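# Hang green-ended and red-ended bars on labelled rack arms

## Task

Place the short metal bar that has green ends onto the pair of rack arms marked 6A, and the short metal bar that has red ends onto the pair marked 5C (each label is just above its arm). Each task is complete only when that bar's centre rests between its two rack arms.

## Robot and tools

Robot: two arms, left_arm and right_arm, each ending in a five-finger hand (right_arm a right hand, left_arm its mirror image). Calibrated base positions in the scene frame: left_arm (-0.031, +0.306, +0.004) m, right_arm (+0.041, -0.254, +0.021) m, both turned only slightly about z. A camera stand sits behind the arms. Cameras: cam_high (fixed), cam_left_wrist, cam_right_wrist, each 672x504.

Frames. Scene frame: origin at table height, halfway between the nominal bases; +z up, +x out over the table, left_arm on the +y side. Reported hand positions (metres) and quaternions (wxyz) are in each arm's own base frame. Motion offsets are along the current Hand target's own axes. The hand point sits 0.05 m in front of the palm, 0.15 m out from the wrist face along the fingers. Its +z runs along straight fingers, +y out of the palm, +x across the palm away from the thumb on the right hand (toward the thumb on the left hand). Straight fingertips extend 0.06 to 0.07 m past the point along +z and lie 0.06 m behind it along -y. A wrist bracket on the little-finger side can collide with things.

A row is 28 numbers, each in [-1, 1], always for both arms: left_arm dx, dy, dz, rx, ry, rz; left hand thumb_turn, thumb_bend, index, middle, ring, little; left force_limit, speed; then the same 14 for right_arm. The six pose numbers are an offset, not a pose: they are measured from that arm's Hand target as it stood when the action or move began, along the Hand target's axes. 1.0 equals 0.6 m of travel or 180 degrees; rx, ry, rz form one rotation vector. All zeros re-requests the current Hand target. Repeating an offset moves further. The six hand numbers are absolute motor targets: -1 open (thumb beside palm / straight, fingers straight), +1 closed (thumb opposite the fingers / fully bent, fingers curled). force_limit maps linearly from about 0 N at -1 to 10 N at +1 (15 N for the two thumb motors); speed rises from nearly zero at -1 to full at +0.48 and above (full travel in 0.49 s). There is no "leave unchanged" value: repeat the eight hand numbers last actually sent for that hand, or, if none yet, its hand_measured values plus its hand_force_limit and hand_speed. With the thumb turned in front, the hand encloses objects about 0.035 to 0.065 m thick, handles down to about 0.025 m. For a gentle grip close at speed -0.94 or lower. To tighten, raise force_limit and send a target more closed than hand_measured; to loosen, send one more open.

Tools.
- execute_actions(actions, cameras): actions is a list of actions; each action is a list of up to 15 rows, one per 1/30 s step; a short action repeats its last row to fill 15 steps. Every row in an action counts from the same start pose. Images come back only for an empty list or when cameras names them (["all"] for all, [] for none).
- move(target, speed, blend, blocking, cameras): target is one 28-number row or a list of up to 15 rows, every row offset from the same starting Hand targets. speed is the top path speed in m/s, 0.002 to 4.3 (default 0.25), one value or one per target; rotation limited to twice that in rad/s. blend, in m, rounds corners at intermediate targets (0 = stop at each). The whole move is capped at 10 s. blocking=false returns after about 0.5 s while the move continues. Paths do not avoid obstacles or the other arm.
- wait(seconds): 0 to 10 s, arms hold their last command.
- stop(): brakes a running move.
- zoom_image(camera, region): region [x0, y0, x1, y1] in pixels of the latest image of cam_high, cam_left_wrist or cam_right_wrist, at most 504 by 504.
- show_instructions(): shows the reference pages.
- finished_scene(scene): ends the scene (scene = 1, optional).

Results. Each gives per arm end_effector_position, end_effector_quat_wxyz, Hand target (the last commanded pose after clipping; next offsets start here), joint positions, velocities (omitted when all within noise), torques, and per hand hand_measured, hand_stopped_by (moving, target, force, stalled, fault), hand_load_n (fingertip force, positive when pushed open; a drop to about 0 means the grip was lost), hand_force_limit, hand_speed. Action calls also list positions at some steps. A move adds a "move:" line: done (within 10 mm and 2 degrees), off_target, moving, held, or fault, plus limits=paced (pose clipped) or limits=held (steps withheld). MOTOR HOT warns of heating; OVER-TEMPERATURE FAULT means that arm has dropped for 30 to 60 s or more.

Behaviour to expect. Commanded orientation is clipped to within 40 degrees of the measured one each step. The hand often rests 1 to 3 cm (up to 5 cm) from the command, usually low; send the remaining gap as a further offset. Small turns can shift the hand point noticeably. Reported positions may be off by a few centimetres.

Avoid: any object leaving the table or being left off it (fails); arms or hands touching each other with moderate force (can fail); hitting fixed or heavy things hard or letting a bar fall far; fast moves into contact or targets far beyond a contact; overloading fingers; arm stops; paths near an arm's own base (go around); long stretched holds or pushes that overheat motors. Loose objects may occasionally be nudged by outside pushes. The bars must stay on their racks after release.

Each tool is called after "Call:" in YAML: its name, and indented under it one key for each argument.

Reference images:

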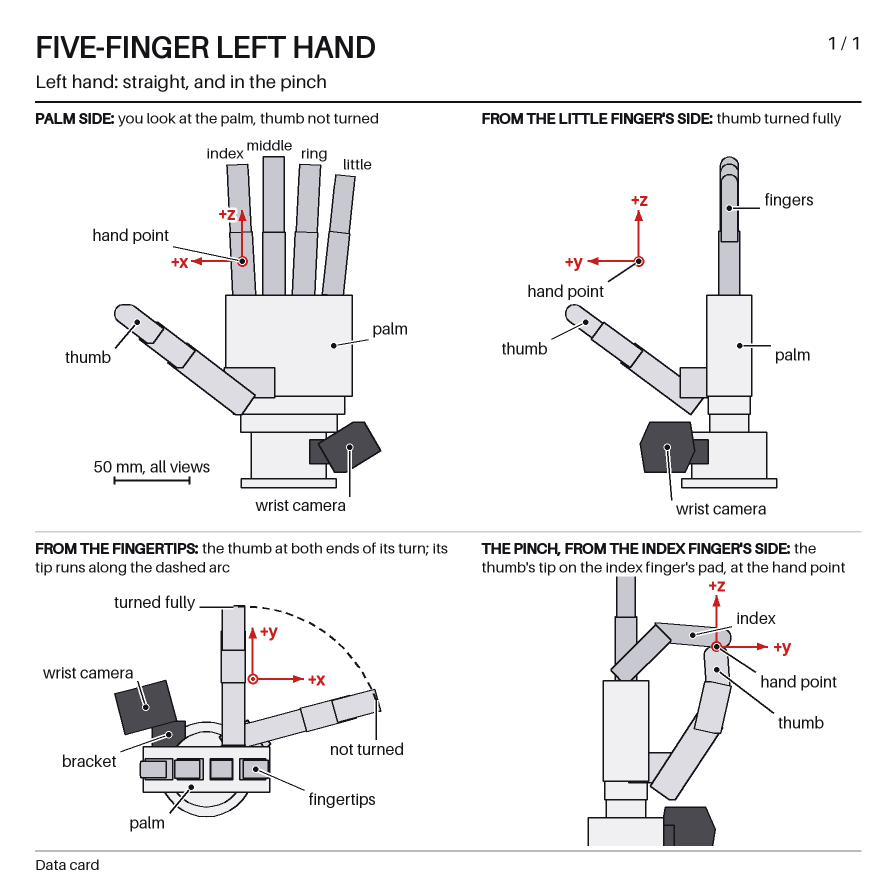

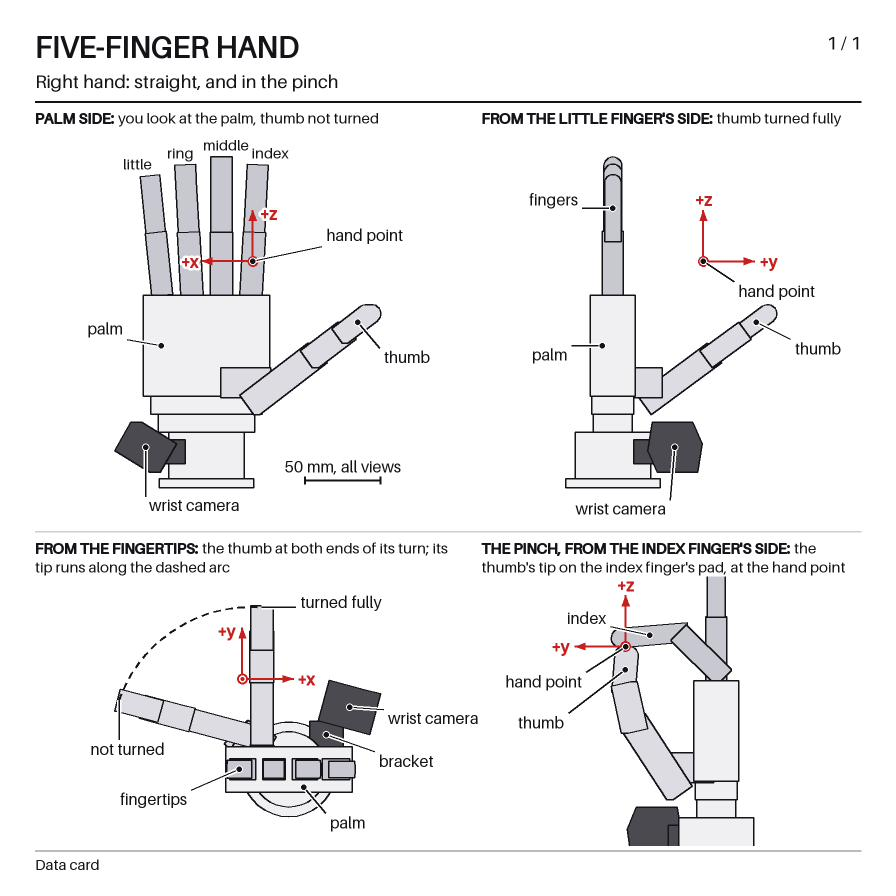

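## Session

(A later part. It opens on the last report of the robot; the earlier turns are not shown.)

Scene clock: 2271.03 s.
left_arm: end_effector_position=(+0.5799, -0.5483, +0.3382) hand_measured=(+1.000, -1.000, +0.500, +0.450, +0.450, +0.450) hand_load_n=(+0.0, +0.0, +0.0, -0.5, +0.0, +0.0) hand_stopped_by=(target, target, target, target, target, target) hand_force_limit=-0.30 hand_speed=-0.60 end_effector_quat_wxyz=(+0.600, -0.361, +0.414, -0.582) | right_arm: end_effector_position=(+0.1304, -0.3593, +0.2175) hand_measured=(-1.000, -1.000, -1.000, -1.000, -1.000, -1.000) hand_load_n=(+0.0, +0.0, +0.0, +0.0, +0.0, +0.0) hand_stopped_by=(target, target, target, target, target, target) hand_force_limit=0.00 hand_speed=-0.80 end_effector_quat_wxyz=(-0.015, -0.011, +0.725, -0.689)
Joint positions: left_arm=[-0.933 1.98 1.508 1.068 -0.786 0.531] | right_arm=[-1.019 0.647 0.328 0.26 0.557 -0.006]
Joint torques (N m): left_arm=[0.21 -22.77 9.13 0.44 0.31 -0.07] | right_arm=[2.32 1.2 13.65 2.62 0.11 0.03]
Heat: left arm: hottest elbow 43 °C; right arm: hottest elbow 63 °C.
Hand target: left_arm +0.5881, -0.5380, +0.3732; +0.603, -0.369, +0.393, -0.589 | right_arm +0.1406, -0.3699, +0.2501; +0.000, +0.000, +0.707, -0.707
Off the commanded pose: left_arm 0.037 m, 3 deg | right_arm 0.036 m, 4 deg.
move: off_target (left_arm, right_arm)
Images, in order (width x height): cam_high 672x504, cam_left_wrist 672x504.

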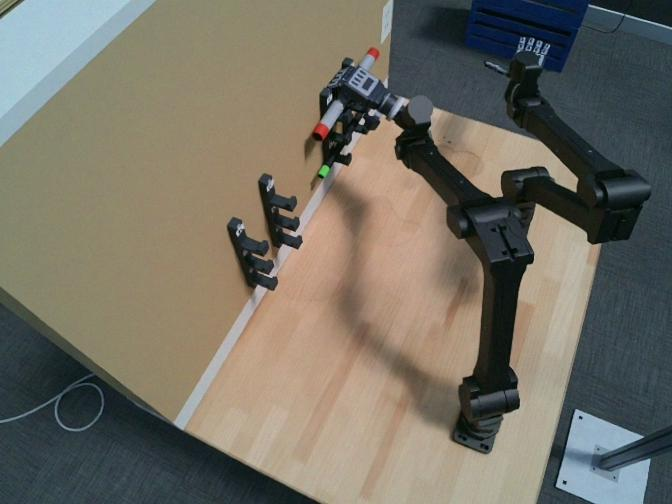

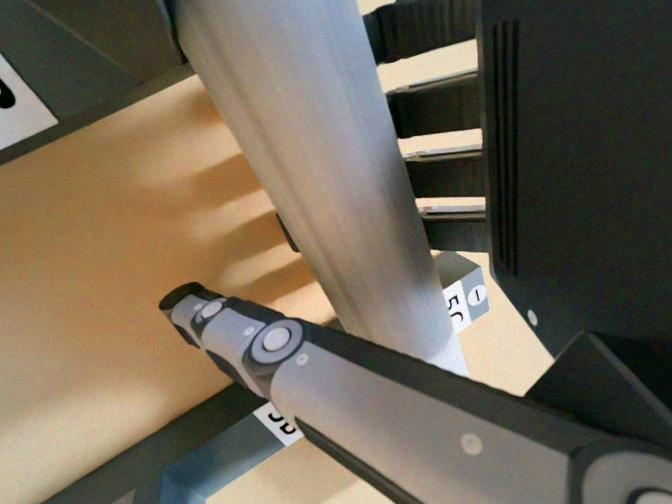

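Call:
move:
  target: [0.0108,-0.0268,-0.0097,0,0,0,1,-1,0.33,0.33,0.33,0.33,-0.3,-0.6,0,0,0,0,0,0,-1,-1,-1,-1,-1,-1,0,-0.8]
  speed: 0.04
  cameras: ["cam_high","cam_left_wrist"]

Call:
zoom_image:
  camera: "cam_high"
  region: [300, 30, 420, 150]

Scene clock: 2285.47 s.
left_arm: end_effector_position=(+0.5727, -0.5518, +0.3406) hand_measured=(+1.000, -1.000, +0.330, +0.330, +0.330, +0.330) hand_load_n=(+0.0, +0.0, +0.0, -2.0, +0.0, +0.0) hand_stopped_by=(target, target, target, target, target, target) hand_force_limit=-0.30 hand_speed=-0.60 end_effector_quat_wxyz=(+0.599, -0.364, +0.417, -0.579) | right_arm: end_effector_position=(+0.1304, -0.3593, +0.2175) hand_measured=(-1.000, -1.000, -1.000, -1.000, -1.000, -1.000) hand_load_n=(+0.0, +0.0, +0.0, -0.5, +0.0, +0.0) hand_stopped_by=(target, target, target, target, target, target) hand_force_limit=0.00 hand_speed=-0.80 end_effector_quat_wxyz=(-0.015, -0.011, +0.725, -0.689)
Joint positions: left_arm=[-0.947 1.971 1.508 1.055 -0.803 0.536] | right_arm=[-1.019 0.647 0.328 0.26 0.557 -0.006]
Joint torques (N m): left_arm=[-0.32 -23.12 9.7 0.62 0.28 0.08] | right_arm=[2.32 1.2 13.67 2.63 0.11 0.02]
Heat: left arm: hottest shoulder 43 °C; right arm: hottest elbow 63 °C.
Hand target: left_arm +0.5762, -0.5448, +0.3848; +0.603, -0.369, +0.393, -0.589 | right_arm +0.1406, -0.3699, +0.2501; +0.000, +0.000, +0.707, -0.707
Off the commanded pose: left_arm 0.045 m, 3 deg | right_arm 0.036 m, 4 deg.
move: off_target (left_arm, right_arm)
Images, in order (width x height): cam_high 672x504, cam_left_wrist 672x504.

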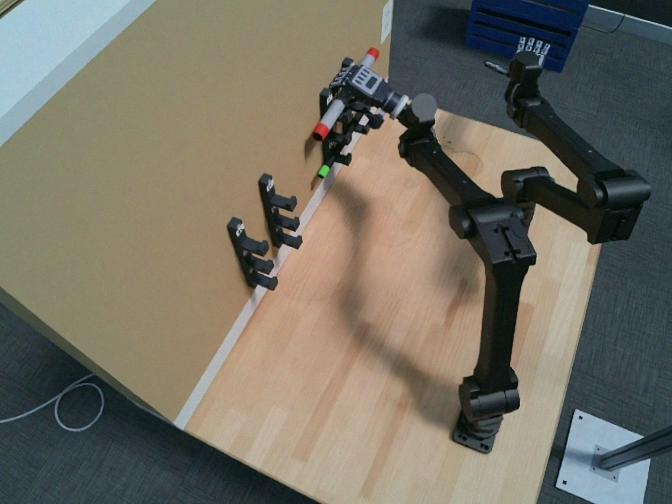

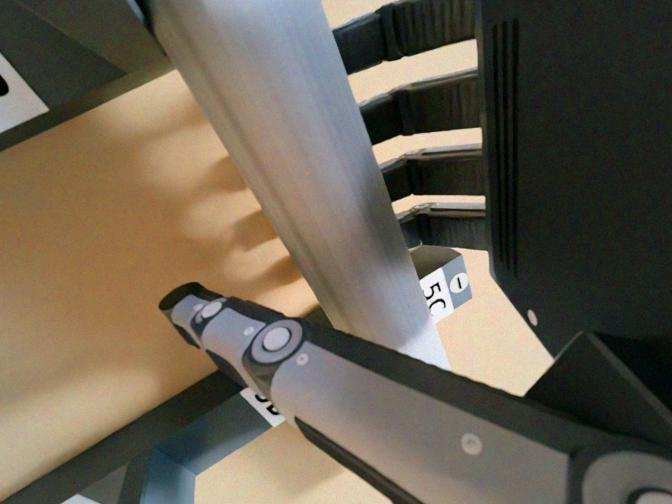

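Scaled by 4.200 from the camera's 672x504 image, which has a finer 960x720 frame.

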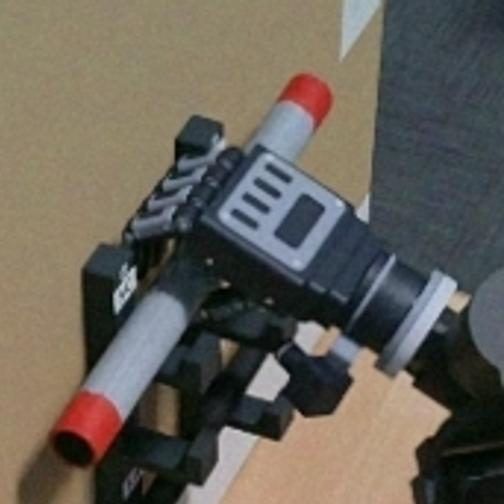

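Call:
move:
  target: [-0.0015,-0.0375,0.0062,0,0,0,1,-1,0.2,0.2,0.2,0.2,-0.3,-0.6,0,0,0,0,0,0,-1,-1,-1,-1,-1,-1,0,-0.8]
  speed: 0.04
  cameras: ["cam_high","cam_left_wrist"]

Call:
zoom_image:
  camera: "cam_high"
  region: [300, 30, 420, 150]

Scene clock: 2293.93 s.
left_arm: end_effector_position=(+0.5634, -0.5510, +0.3604) hand_measured=(+1.000, -1.000, +0.200, +0.200, +0.200, +0.200) hand_load_n=(+0.0, +0.5, +0.0, -0.5, +0.0, +0.0) hand_stopped_by=(target, target, target, target, target, target) hand_force_limit=-0.30 hand_speed=-0.60 end_effector_quat_wxyz=(+0.600, -0.362, +0.420, -0.576) | right_arm: end_effector_position=(+0.1304, -0.3593, +0.2175) hand_measured=(-1.000, -1.000, -1.000, -1.000, -1.000, -1.000) hand_load_n=(-0.5, +0.0, +0.0, +0.0, +0.0, +0.0) hand_stopped_by=(target, target, target, target, target, target) hand_force_limit=0.00 hand_speed=-0.80 end_effector_quat_wxyz=(-0.015, -0.011, +0.725, -0.689)
Joint positions: left_arm=[-0.958 1.934 1.508 1.018 -0.812 0.548] | right_arm=[-1.019 0.647 0.328 0.26 0.557 -0.006]
Joint torques (N m): left_arm=[-0.09 -22.42 10.69 0.53 0.43 0.03] | right_arm=[2.26 1.2 13.65 2.63 0.11 0.02]
Heat: left arm: hottest shoulder 43 °C; right arm: hottest elbow 63 °C.
Hand target: left_arm +0.5700, -0.5449, +0.4069; +0.603, -0.369, +0.393, -0.589 | right_arm +0.1406, -0.3699, +0.2501; +0.000, +0.000, +0.707, -0.707
Off the commanded pose: left_arm 0.047 m, 4 deg | right_arm 0.036 m, 4 deg.
move: off_target (left_arm, right_arm)
Images, in order (width x height): cam_high 672x504, cam_left_wrist 672x504.

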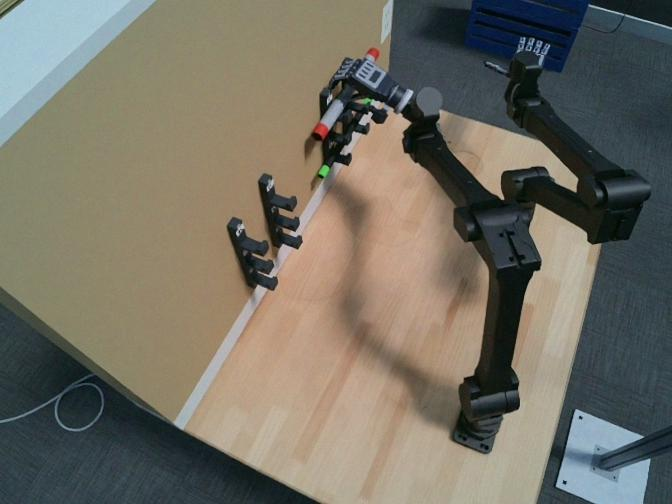

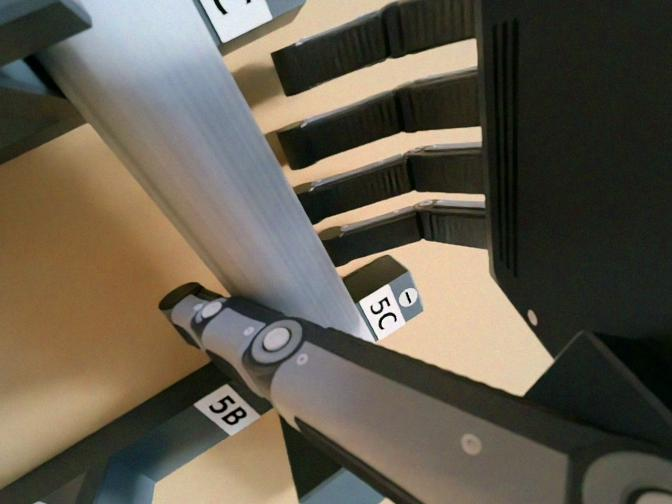

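Scaled by 4.200 from the camera's 672x504 image, which has a finer 960x720 frame.

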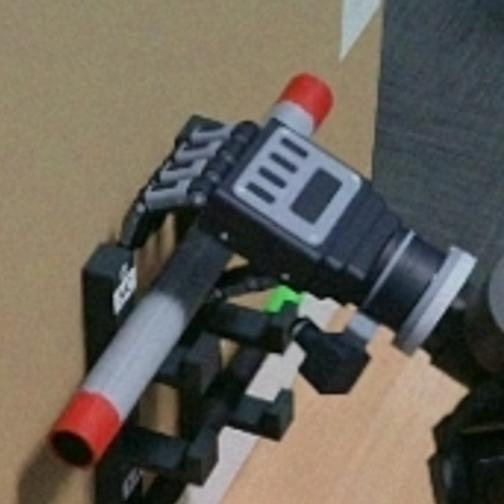

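Call:
move:
  target: [0.0003,-0.012,-0.0497,0,0,0,1,-1,-0.1,-0.1,-0.1,-0.1,-0.3,-0.3,0,0,0,0,0,0,-1,-1,-1,-1,-1,-1,0,-0.8]
  speed: 0.04
  cameras: ["cam_high","cam_left_wrist"]

Call:
zoom_image:
  camera: "cam_high"
  region: [300, 30, 420, 150]

Scene clock: 2312.70 s.
left_arm: end_effector_position=(+0.5423, -0.5546, +0.3774) hand_measured=(+1.000, -1.000, -0.100, -0.098, -0.100, -0.100) hand_load_n=(+1.5, +0.5, -0.5, +0.0, +0.0, +0.0) hand_stopped_by=(target, target, target, target, target, target) hand_force_limit=-0.30 hand_speed=-0.30 end_effector_quat_wxyz=(+0.601, -0.366, +0.411, -0.579) | right_arm: end_effector_position=(+0.1304, -0.3593, +0.2175) hand_measured=(-1.000, -1.000, -1.000, -1.000, -1.000, -1.000) hand_load_n=(-0.5, +0.0, -0.5, +0.0, +0.0, +0.0) hand_stopped_by=(target, target, target, target, target, target) hand_force_limit=0.00 hand_speed=-0.80 end_effector_quat_wxyz=(-0.015, -0.011, +0.725, -0.689)
Joint positions: left_arm=[-0.991 1.908 1.501 1.042 -0.845 0.581] | right_arm=[-1.019 0.647 0.328 0.26 0.557 -0.006]
Joint torques (N m): left_arm=[-0.62 -21.89 7.1 1.73 0.55 0.04] | right_arm=[2.32 1.2 13.67 2.63 0.11 0.02]
Heat: left arm: hottest shoulder 43 °C; right arm: hottest elbow 63 °C.
Hand target: left_arm +0.5399, -0.5447, +0.4008; +0.603, -0.369, +0.393, -0.589 | right_arm +0.1406, -0.3699, +0.2501; +0.000, +0.000, +0.707, -0.707
Off the commanded pose: left_arm 0.026 m, 2 deg | right_arm 0.036 m, 4 deg.
move: off_target (left_arm, right_arm)
Images, in order (width x height): cam_high 672x504, cam_left_wrist 672x504.

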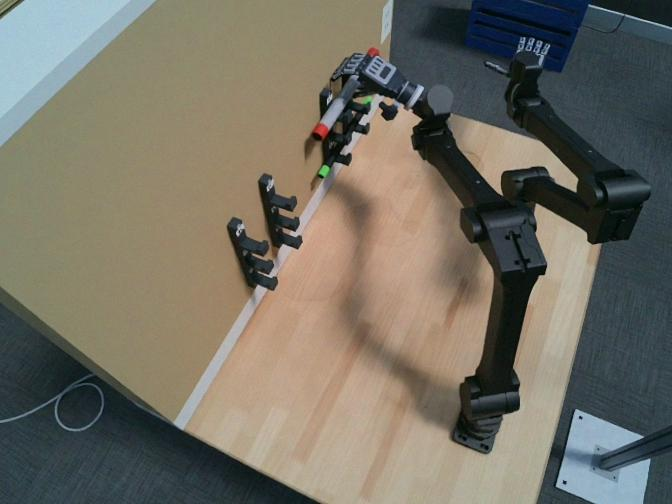

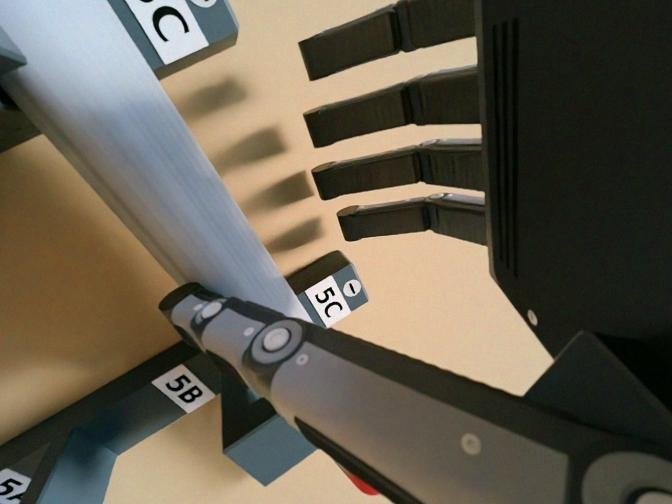

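Scaled by 4.200 from the camera's 672x504 image, which has a finer 960x720 frame.

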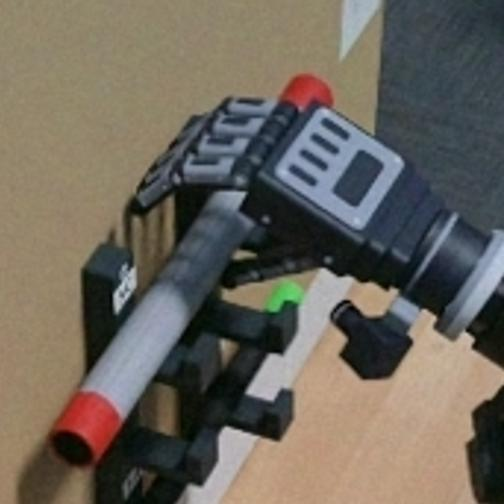

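Call:
move:
  target: [0.0014,0.0027,-0.0745,0,0,0,1,-1,-0.1,-0.1,-0.1,-0.1,-0.3,-0.3,0,0,0,0,0,0,-1,-1,-1,-1,-1,-1,0,-0.8]
  speed: 0.06
  cameras: ["cam_high","cam_left_wrist"]

Call:
zoom_image:
  camera: "cam_high"
  region: [300, 30, 420, 150]

Scene clock: 2325.73 s.
left_arm: end_effector_position=(+0.5068, -0.5513, +0.3617) hand_measured=(+1.000, -1.000, -0.100, -0.098, -0.100, -0.100) hand_load_n=(+0.0, +0.0, +0.0, +0.0, -0.5, +0.0) hand_stopped_by=(target, target, target, target, target, target) hand_force_limit=-0.30 hand_speed=-0.30 end_effector_quat_wxyz=(+0.603, -0.366, +0.407, -0.580) | right_arm: end_effector_position=(+0.1304, -0.3593, +0.2175) hand_measured=(-1.000, -1.000, -1.000, -1.000, -1.000, -1.000) hand_load_n=(+0.0, +0.0, +0.0, +0.0, +0.0, +0.0) hand_stopped_by=(target, target, target, target, target, target) hand_force_limit=0.00 hand_speed=-0.80 end_effector_quat_wxyz=(-0.015, -0.011, +0.725, -0.689)
Joint positions: left_arm=[-1.038 1.887 1.411 1.162 -0.884 0.636] | right_arm=[-1.019 0.647 0.328 0.26 0.557 -0.006]
Joint torques (N m): left_arm=[-0.97 -20.72 6.48 1.44 0.42 0.06] | right_arm=[2.26 1.2 13.67 2.63 0.11 0.03]
Heat: left arm: hottest elbow 43 °C; right arm: hottest elbow 63 °C.
Hand target: left_arm +0.5001, -0.5447, +0.3805; +0.603, -0.369, +0.393, -0.589 | right_arm +0.1406, -0.3699, +0.2501; +0.000, +0.000, +0.707, -0.707
Off the commanded pose: left_arm 0.021 m, 2 deg | right_arm 0.036 m, 4 deg.
move: off_target (left_arm, right_arm)
Images, in order (width x height): cam_high 672x504, cam_left_wrist 672x504.

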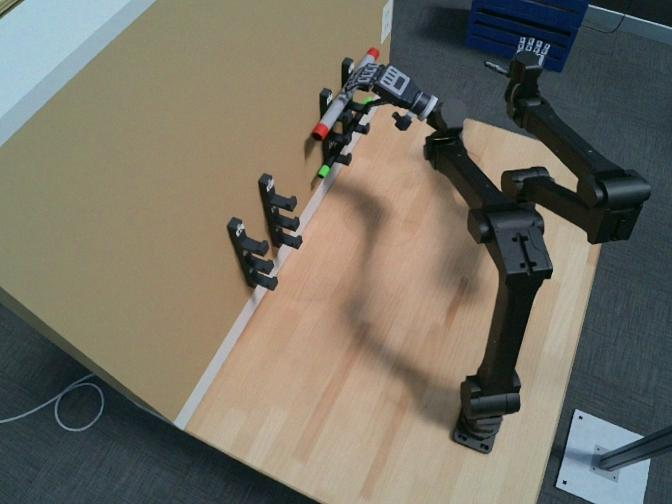

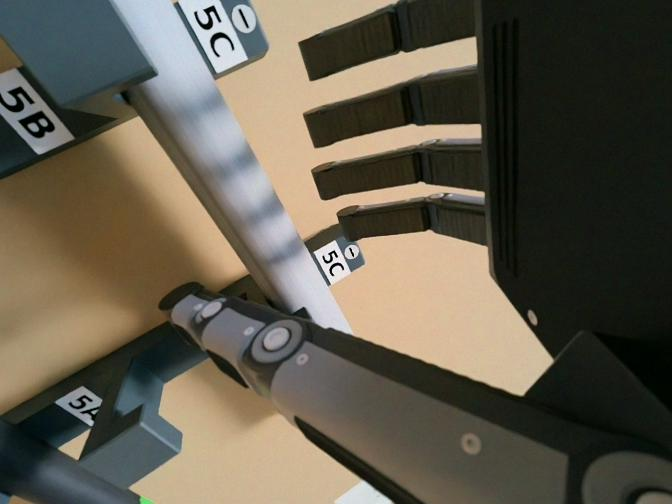

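Scaled by 4.200 from the camera's 672x504 image, which has a finer 960x720 frame.

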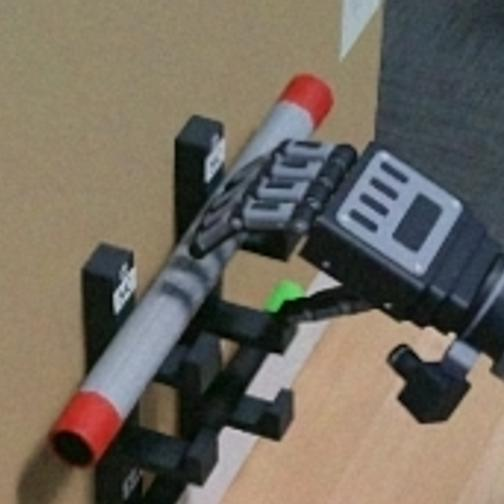

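Call:
move:
  target:
    - [0.0128,-0.0342,-0.0947,-0.0042,0.0089,-0.0245,1,-1,-0.1,-0.1,-0.1,-0.1,-0.3,-0.3,0,0,0,0,0,0,-1,-1,-1,-1,-1,-1,0,-0.8]
    - [0.02,0.1323,-0.1715,-0.0042,0.0089,-0.0245,1,-1,0,0,0,0,-0.3,-0.3,0,0,0,0,0,0,-1,-1,-1,-1,-1,-1,0,-0.8]
  speed: 0.12
  cameras: ["cam_high","cam_left_wrist"]

Call:
zoom_image:
  camera: "cam_high"
  region: [290, 30, 440, 200]

Call:
zoom_image:
  camera: "cam_left_wrist"
  region: [0, 0, 504, 504]

Scene clock: 2465.13 s.
left_arm: end_effector_position=(+0.4402, -0.5517, +0.2724) hand_measured=(+1.000, -1.000, +0.000, +0.000, +0.000, +0.000) hand_load_n=(+0.0, +0.0, +0.0, +0.0, +0.0, +0.0) hand_stopped_by=(target, target, target, target, target, target) hand_force_limit=-0.30 hand_speed=-0.30 end_effector_quat_wxyz=(+0.572, -0.378, +0.392, -0.613) | right_arm: end_effector_position=(+0.1304, -0.3593, +0.2175) hand_measured=(-1.000, -1.000, -1.000, -1.000, -1.000, -1.000) hand_load_n=(+0.0, +0.0, +0.0, +0.0, +0.0, +0.0) hand_stopped_by=(target, target, target, target, target, target) hand_force_limit=0.00 hand_speed=-0.80 end_effector_quat_wxyz=(-0.015, -0.011, +0.725, -0.689)
Joint positions: left_arm=[-1.129 1.958 1.215 1.497 -0.934 0.631] | right_arm=[-1.019 0.647 0.328 0.26 0.557 -0.006]
Joint torques (N m): left_arm=[-0.91 -17.2 5.67 1.39 0.49 -0.06] | right_arm=[2.26 1.2 13.67 2.62 0.11 0.02]
Heat: left arm: hottest shoulder 42 °C; right arm: hottest elbow 64 °C.
Hand target: left_arm +0.4400, -0.5520, +0.2651; +0.572, -0.379, +0.390, -0.614 | right_arm +0.1406, -0.3699, +0.2501; +0.000, +0.000, +0.707, -0.707
Off the commanded pose: left_arm 0.008 m, 0 deg | right_arm 0.036 m, 4 deg.
move: off_target (right_arm)
Images, in order (width x height): cam_high 672x504, cam_left_wrist 672x504.

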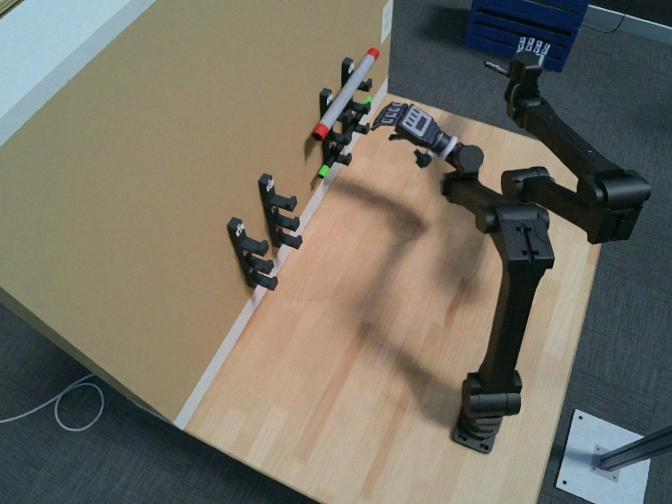

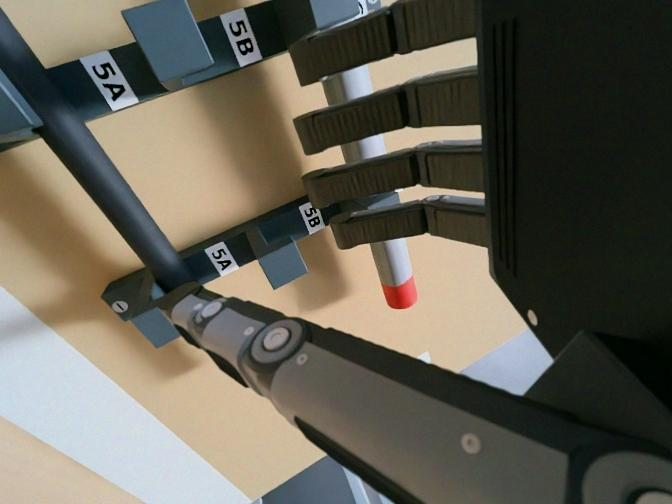

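Scaled by 2.965 from the camera's 672x504 image, which has a finer 960x720 frame.

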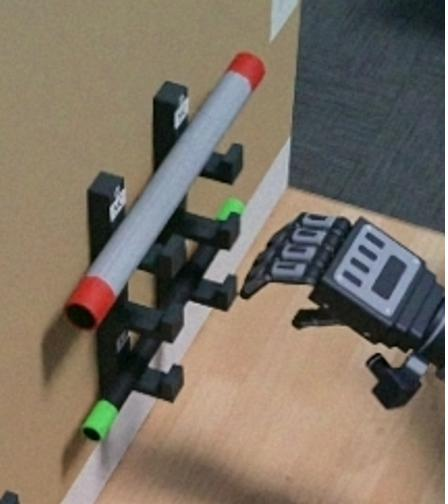

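Scaled by 1.000.

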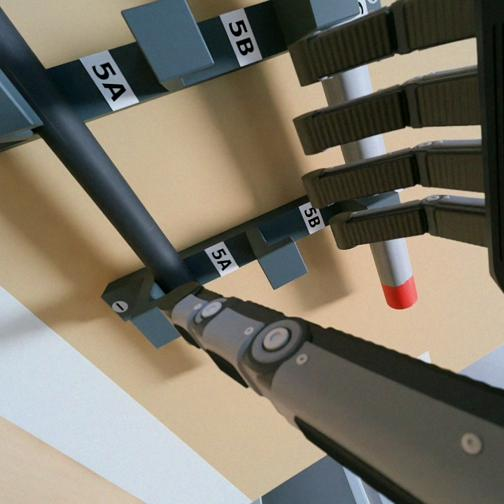

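Call:
move:
  target: [-0.0168,0.1442,0.0992,0,0,0,1,-1,0,0,0,0,-0.3,-0.3,0,0,0,0,0,0,-1,-1,-1,-1,-1,-1,0,-0.8]
  speed: 0.08
  cameras: ["cam_high","cam_left_wrist"]

Call:
zoom_image:
  camera: "cam_high"
  region: [290, 60, 410, 190]

Scene clock: 2524.57 s.
left_arm: end_effector_position=(+0.5145, -0.5470, +0.2042) hand_measured=(+1.000, -1.000, +0.000, +0.000, +0.000, +0.000) hand_load_n=(+0.0, +0.0, +0.0, +0.0, +0.0, +0.0) hand_stopped_by=(target, target, target, target, target, target) hand_force_limit=-0.30 hand_speed=-0.30 end_effector_quat_wxyz=(+0.569, -0.370, +0.403, -0.614) | right_arm: end_effector_position=(+0.1304, -0.3593, +0.2175) hand_measured=(-1.000, -1.000, -1.000, -1.000, -1.000, -1.000) hand_load_n=(-0.5, +0.0, +0.0, +0.0, -0.5, +0.0) hand_stopped_by=(target, target, target, target, target, target) hand_force_limit=0.00 hand_speed=-0.80 end_effector_quat_wxyz=(-0.015, -0.011, +0.725, -0.689)
Joint positions: left_arm=[-1.007 2.11 1.277 1.465 -0.821 0.495] | right_arm=[-1.019 0.647 0.328 0.26 0.557 -0.006]
Joint torques (N m): left_arm=[0.38 -18.2 8.43 0.62 0.13 -0.1] | right_arm=[2.26 1.2 13.65 2.62 0.11 0.02]
Heat: left arm: hottest shoulder 40 °C; right arm: hottest elbow 64 °C.
Hand target: left_arm +0.5299, -0.5484, +0.2101; +0.571, -0.379, +0.391, -0.614 | right_arm +0.1406, -0.3699, +0.2501; +0.000, +0.000, +0.707, -0.707
Off the commanded pose: left_arm 0.017 m, 2 deg | right_arm 0.036 m, 4 deg.
move: off_target (left_arm, right_arm)
Images, in order (width x height): cam_high 672x504, cam_left_wrist 672x504.

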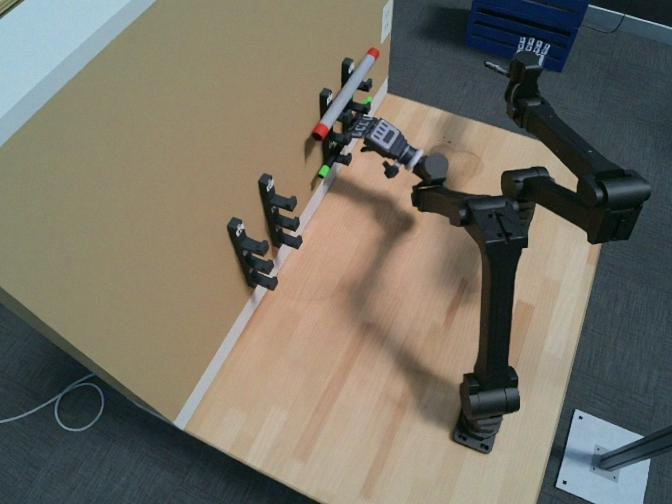

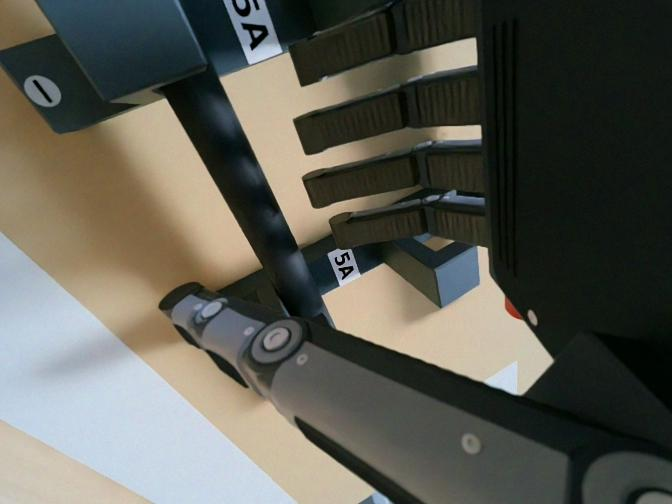

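Scaled by 3.877 from the camera's 672x504 image, which has a finer 960x720 frame.

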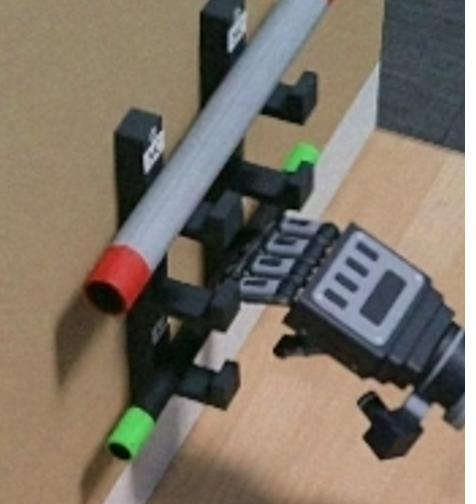

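Call:
move:
  target:
    - [0.0052,0.0235,0.0648,0,0,0,1,-1,0.1,0.1,0.1,0.1,-0.3,-0.3,0,0,0,0,0,0,-1,-1,-1,-1,-1,-1,0,-0.8]
    - [0.0053,0.0322,0.0883,0,0,0,1,-1,0.1,0.1,0.1,0.1,-0.3,-0.3,0,0,0,0,0,0,-1,-1,-1,-1,-1,-1,0,-0.8]
  speed: 0.05
  cameras: ["cam_high","cam_left_wrist"]

Call:
zoom_image:
  camera: "cam_high"
  region: [290, 60, 410, 190]

Scene clock: 2554.50 s.
left_arm: end_effector_position=(+0.5583, -0.5527, +0.2107) hand_measured=(+1.000, -1.000, +0.100, +0.100, +0.100, +0.100) hand_load_n=(+0.0, +0.0, +0.0, -9.0, +0.0, +0.0) hand_stopped_by=(target, target, target, target, target, target) hand_force_limit=-0.30 hand_speed=-0.30 end_effector_quat_wxyz=(+0.569, -0.372, +0.401, -0.614) | right_arm: end_effector_position=(+0.1304, -0.3593, +0.2175) hand_measured=(-1.000, -1.000, -1.000, -1.000, -1.000, -1.000) hand_load_n=(+0.0, +0.0, +0.0, +0.0, +0.0, +0.0) hand_stopped_by=(target, target, target, target, target, target) hand_force_limit=0.00 hand_speed=-0.80 end_effector_quat_wxyz=(-0.015, -0.011, +0.725, -0.689)
Joint positions: left_arm=[-0.953 2.146 1.379 1.369 -0.782 0.451] | right_arm=[-1.019 0.647 0.328 0.26 0.557 -0.006]
Joint torques (N m): left_arm=[1.32 -17.9 10.35 -0.01 0.7 -0.23] | right_arm=[2.32 1.2 13.67 2.63 0.11 0.03]
Heat: left arm: hottest shoulder 41 °C; right arm: hottest elbow 64 °C.
Hand target: left_arm +0.5860, -0.5547, +0.2140; +0.572, -0.379, +0.390, -0.614 | right_arm +0.1406, -0.3699, +0.2501; +0.000, +0.000, +0.707, -0.707
Off the commanded pose: left_arm 0.028 m, 1 deg | right_arm 0.036 m, 4 deg.
move: off_target (left_arm, right_arm)
Images, in order (width x height): cam_high 672x504, cam_left_wrist 672x504.

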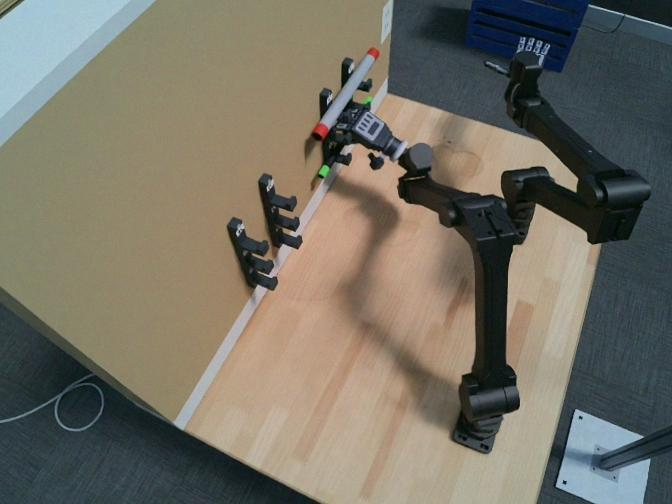

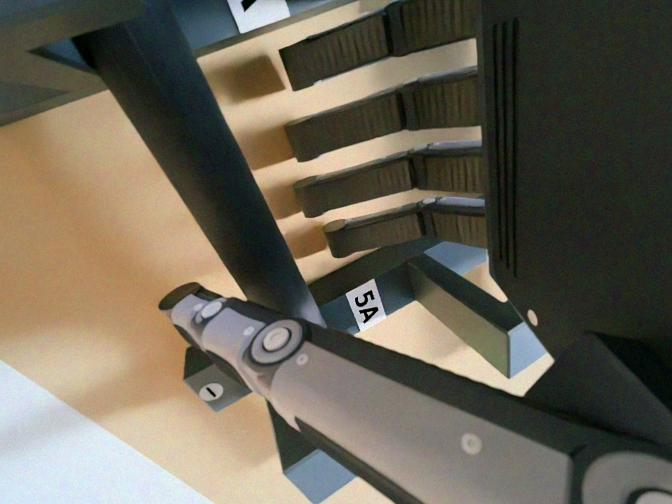

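Scaled by 3.877 from the camera's 672x504 image, which has a finer 960x720 frame.

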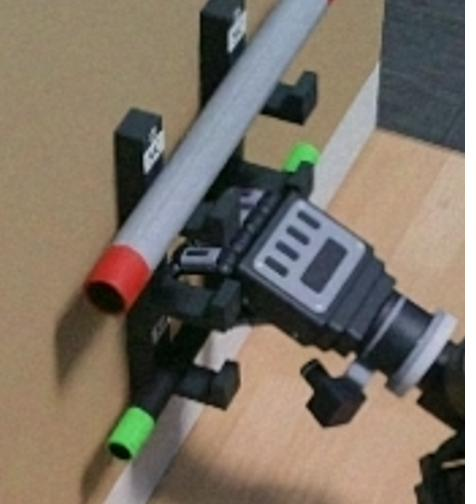

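Call:
move:
  target: [0,0,0,0,0,0,1,-1,0.3,0.3,0.3,0.3,-0.3,-0.3,0,0,0,0,0,0,-1,-1,-1,-1,-1,-1,0,-0.8]
  speed: 0.05
  cameras: ["cam_left_wrist"]

Scene clock: 2561.07 s.
left_arm: end_effector_position=(+0.5698, -0.5534, +0.2105) hand_measured=(+1.000, -1.000, +0.300, +0.300, +0.300, +0.300) hand_load_n=(+0.0, +0.0, +0.0, -0.5, +0.0, +0.0) hand_stopped_by=(target, target, target, target, target, target) hand_force_limit=-0.30 hand_speed=-0.30 end_effector_quat_wxyz=(+0.569, -0.372, +0.400, -0.614) | right_arm: end_effector_position=(+0.1304, -0.3593, +0.2175) hand_measured=(-1.000, -1.000, -1.000, -1.000, -1.000, -1.000) hand_load_n=(+0.0, +0.0, +0.0, +0.0, +0.0, +0.0) hand_stopped_by=(target, target, target, target, target, target) hand_force_limit=0.00 hand_speed=-0.80 end_effector_quat_wxyz=(-0.015, -0.011, +0.725, -0.689)
Joint positions: left_arm=[-0.939 2.16 1.405 1.35 -0.771 0.44] | right_arm=[-1.019 0.647 0.328 0.26 0.557 -0.006]
Joint torques (N m): left_arm=[0.21 -19.02 9.25 0.54 0.27 -0.12] | right_arm=[2.26 1.26 13.67 2.62 0.11 0.03]
Heat: left arm: hottest shoulder 41 °C; right arm: hottest elbow 64 °C.
Hand target: left_arm +0.5859, -0.5549, +0.2140; +0.572, -0.379, +0.391, -0.614 | right_arm +0.1406, -0.3699, +0.2501; +0.000, +0.000, +0.707, -0.707
Off the commanded pose: left_arm 0.017 m, 1 deg | right_arm 0.036 m, 4 deg.
move: off_target (left_arm, right_arm)
Images, in order (width x height): cam_left_wrist 672x504.

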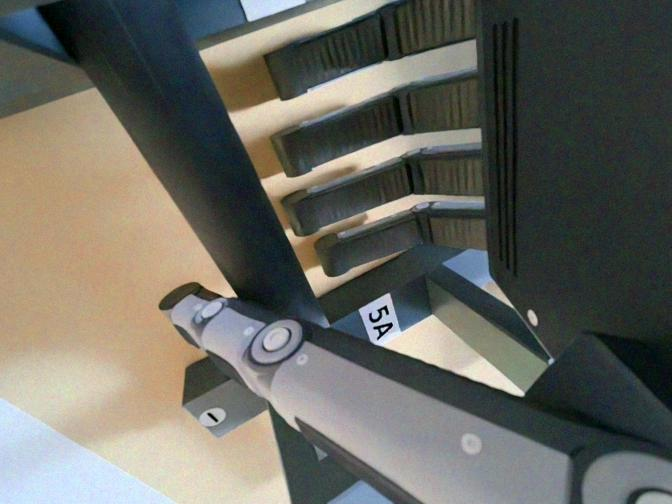

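Call:
move:
  target: [-0.0067,0.076,-0.0341,0,0,0,1,-1,0.3,0.3,0.3,0.3,-0.3,-0.3,0,0,0,0,0,0,-1,-1,-1,-1,-1,-1,0,-0.8]
  speed: 0.03
  cameras: ["cam_left_wrist","cam_high"]

Call:
zoom_image:
  camera: "cam_high"
  region: [290, 60, 410, 190]

Scene clock: 2572.63 s.
left_arm: end_effector_position=(+0.5706, -0.5538, +0.1624) hand_measured=(+1.000, -1.000, +0.300, +0.300, +0.300, +0.300) hand_load_n=(+0.0, +0.0, +0.0, -1.5, +0.0, +0.0) hand_stopped_by=(target, target, target, target, target, target) hand_force_limit=-0.30 hand_speed=-0.30 end_effector_quat_wxyz=(+0.569, -0.372, +0.408, -0.610) | right_arm: end_effector_position=(+0.1304, -0.3593, +0.2175) hand_measured=(-1.000, -1.000, -1.000, -1.000, -1.000, -1.000) hand_load_n=(+0.0, +0.0, +0.0, +0.0, +0.0, +0.0) hand_stopped_by=(target, target, target, target, target, target) hand_force_limit=0.00 hand_speed=-0.80 end_effector_quat_wxyz=(-0.015, -0.011, +0.725, -0.689)
Joint positions: left_arm=[-0.939 2.24 1.405 1.41 -0.771 0.435] | right_arm=[-1.019 0.647 0.328 0.26 0.557 -0.006]
Joint torques (N m): left_arm=[0.44 -19.25 8.43 1.68 0.36 -0.12] | right_arm=[2.26 1.2 13.68 2.63 0.11 0.02]
Heat: left arm: hottest elbow 42 °C; right arm: hottest elbow 64 °C.
Hand target: left_arm +0.5860, -0.5518, +0.1642; +0.572, -0.379, +0.390, -0.614 | right_arm +0.1406, -0.3699, +0.2501; +0.000, +0.000, +0.707, -0.707
Off the commanded pose: left_arm 0.016 m, 2 deg | right_arm 0.036 m, 4 deg.
move: off_target (left_arm, right_arm)
Images, in order (width x height): cam_high 672x504, cam_left_wrist 672x504.

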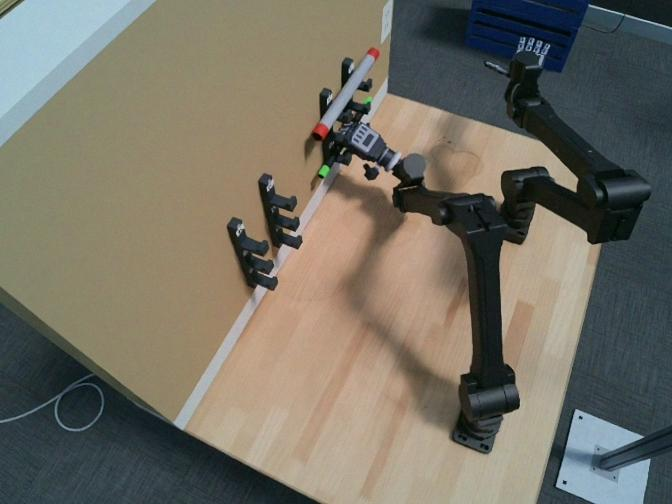

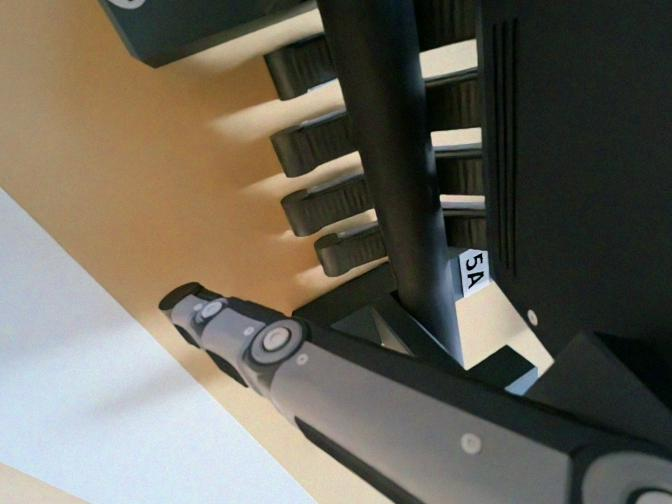

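Scaled by 3.877 from the camera's 672x504 image, which has a finer 960x720 frame.

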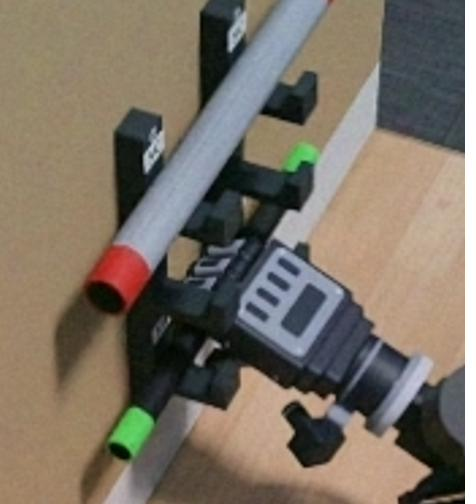

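Call:
move:
  target: [0,0,0,0,0,0,1,-1,0.8,0.8,0.8,0.8,-0.6,-0.88,0,0,0,0,0,0,-1,-1,-1,-1,-1,-1,0,-0.8]
  speed: 0.05
  cameras: ["cam_left_wrist"]

Scene clock: 2588.57 s.
left_arm: end_effector_position=(+0.5717, -0.5539, +0.1615) hand_measured=(+1.000, -1.000, +0.800, +0.800, +0.800, +0.800) hand_load_n=(+0.0, +0.0, +0.0, +0.0, +0.0, +0.0) hand_stopped_by=(target, target, target, target, target, target) hand_force_limit=-0.60 hand_speed=-0.88 end_effector_quat_wxyz=(+0.568, -0.373, +0.407, -0.610) | right_arm: end_effector_position=(+0.1304, -0.3593, +0.2175) hand_measured=(-1.000, -1.000, -1.000, -1.000, -1.000, -1.000) hand_load_n=(+0.0, +0.0, +0.0, +0.0, +0.0, +0.0) hand_stopped_by=(target, target, target, target, target, target) hand_force_limit=0.00 hand_speed=-0.80 end_effector_quat_wxyz=(-0.015, -0.011, +0.725, -0.689)
Joint positions: left_arm=[-0.937 2.243 1.408 1.41 -0.77 0.432] | right_arm=[-1.019 0.647 0.328 0.26 0.557 -0.006]
Joint torques (N m): left_arm=[0.32 -19.55 8.18 1.65 0.29 -0.08] | right_arm=[2.32 1.2 13.67 2.63 0.11 0.03]
Heat: left arm: hottest elbow 43 °C; right arm: hottest elbow 64 °C.
Hand target: left_arm +0.5860, -0.5518, +0.1641; +0.571, -0.379, +0.390, -0.614 | right_arm +0.1406, -0.3699, +0.2501; +0.000, +0.000, +0.707, -0.707
Off the commanded pose: left_arm 0.015 m, 2 deg | right_arm 0.036 m, 4 deg.
move: off_target (left_arm, right_arm)
Images, in order (width x height): cam_left_wrist 672x504.

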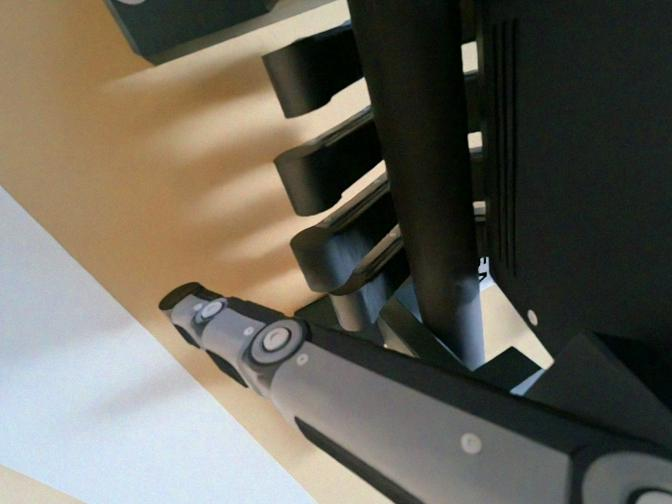

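Call:
move:
  target:
    - [0,0,0,0,0,0,1,-1,0.25,0.25,0.25,0.25,-0.6,-0.5,0,0,0,0,0,0,-1,-1,-1,-1,-1,-1,0,-0.8]
    - [0,0,0,0,0,0,1,0.7,0.25,0.25,0.25,0.25,0,-0.85,0,0,0,0,0,0,-1,-1,-1,-1,-1,-1,0,-0.8]
  speed: 0.05
  cameras: ["cam_left_wrist","cam_high"]

Call:
zoom_image:
  camera: "cam_left_wrist"
  region: [200, 20, 560, 400]

Scene clock: 2641.67 s.
left_arm: end_effector_position=(+0.5676, -0.5575, +0.1605) hand_measured=(+1.000, -0.216, +0.250, +0.250, +0.250, +0.250) hand_load_n=(+1.0, +7.0, +0.0, -2.5, +0.0, +0.0) hand_stopped_by=(target, force, target, target, target, target) hand_force_limit=0.00 hand_speed=-0.85 end_effector_quat_wxyz=(+0.566, -0.372, +0.407, -0.613) | right_arm: end_effector_position=(+0.1304, -0.3593, +0.2175) hand_measured=(-1.000, -1.000, -1.000, -1.000, -1.000, -1.000) hand_load_n=(+0.0, +0.0, +0.0, +0.0, +0.0, +0.0) hand_stopped_by=(target, target, target, target, target, target) hand_force_limit=0.00 hand_speed=-0.80 end_effector_quat_wxyz=(-0.015, -0.011, +0.725, -0.689)
Joint positions: left_arm=[-0.945 2.247 1.409 1.417 -0.773 0.434] | right_arm=[-1.019 0.647 0.328 0.26 0.557 -0.006]
Joint torques (N m): left_arm=[0.73 -19.43 8.13 1.43 0.4 -0.09] | right_arm=[2.26 1.2 13.67 2.62 0.11 0.03]
Heat: left arm: hottest elbow 41 °C; right arm: hottest elbow 64 °C.
Hand target: left_arm +0.5860, -0.5518, +0.1640; +0.571, -0.379, +0.391, -0.614 | right_arm +0.1406, -0.3699, +0.2501; +0.000, +0.000, +0.707, -0.707
Off the commanded pose: left_arm 0.020 m, 2 deg | right_arm 0.036 m, 4 deg.
move: off_target (left_arm, right_arm); target 2's new numbers were sent with left_arm's hand 0.020 m and 2 deg from that target
Images, in order (width x height): cam_high 672x504, cam_left_wrist 672x504.

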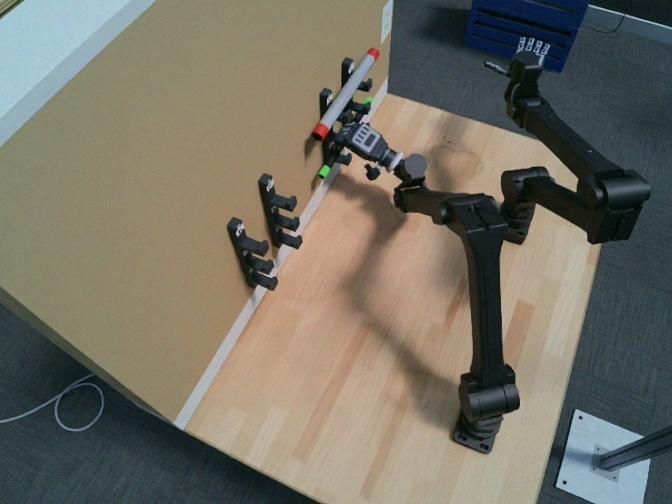

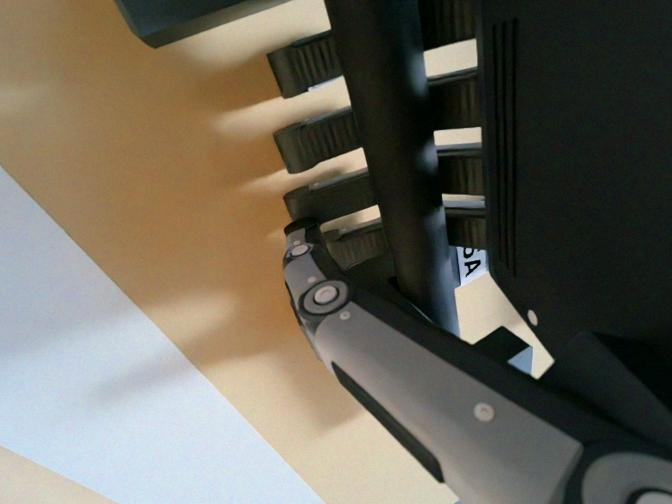

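Scaled by 1.326 from the camera's 672x504 image, which has a finer 960x720 frame.

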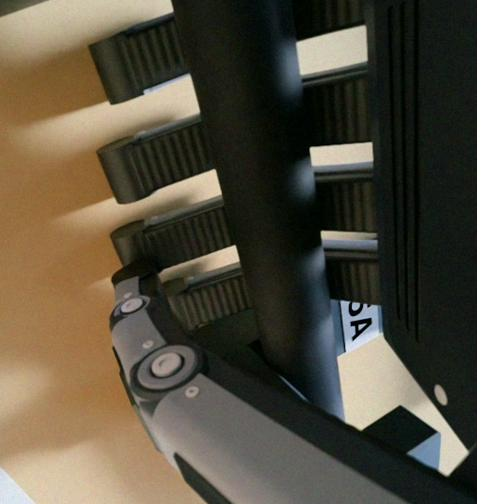

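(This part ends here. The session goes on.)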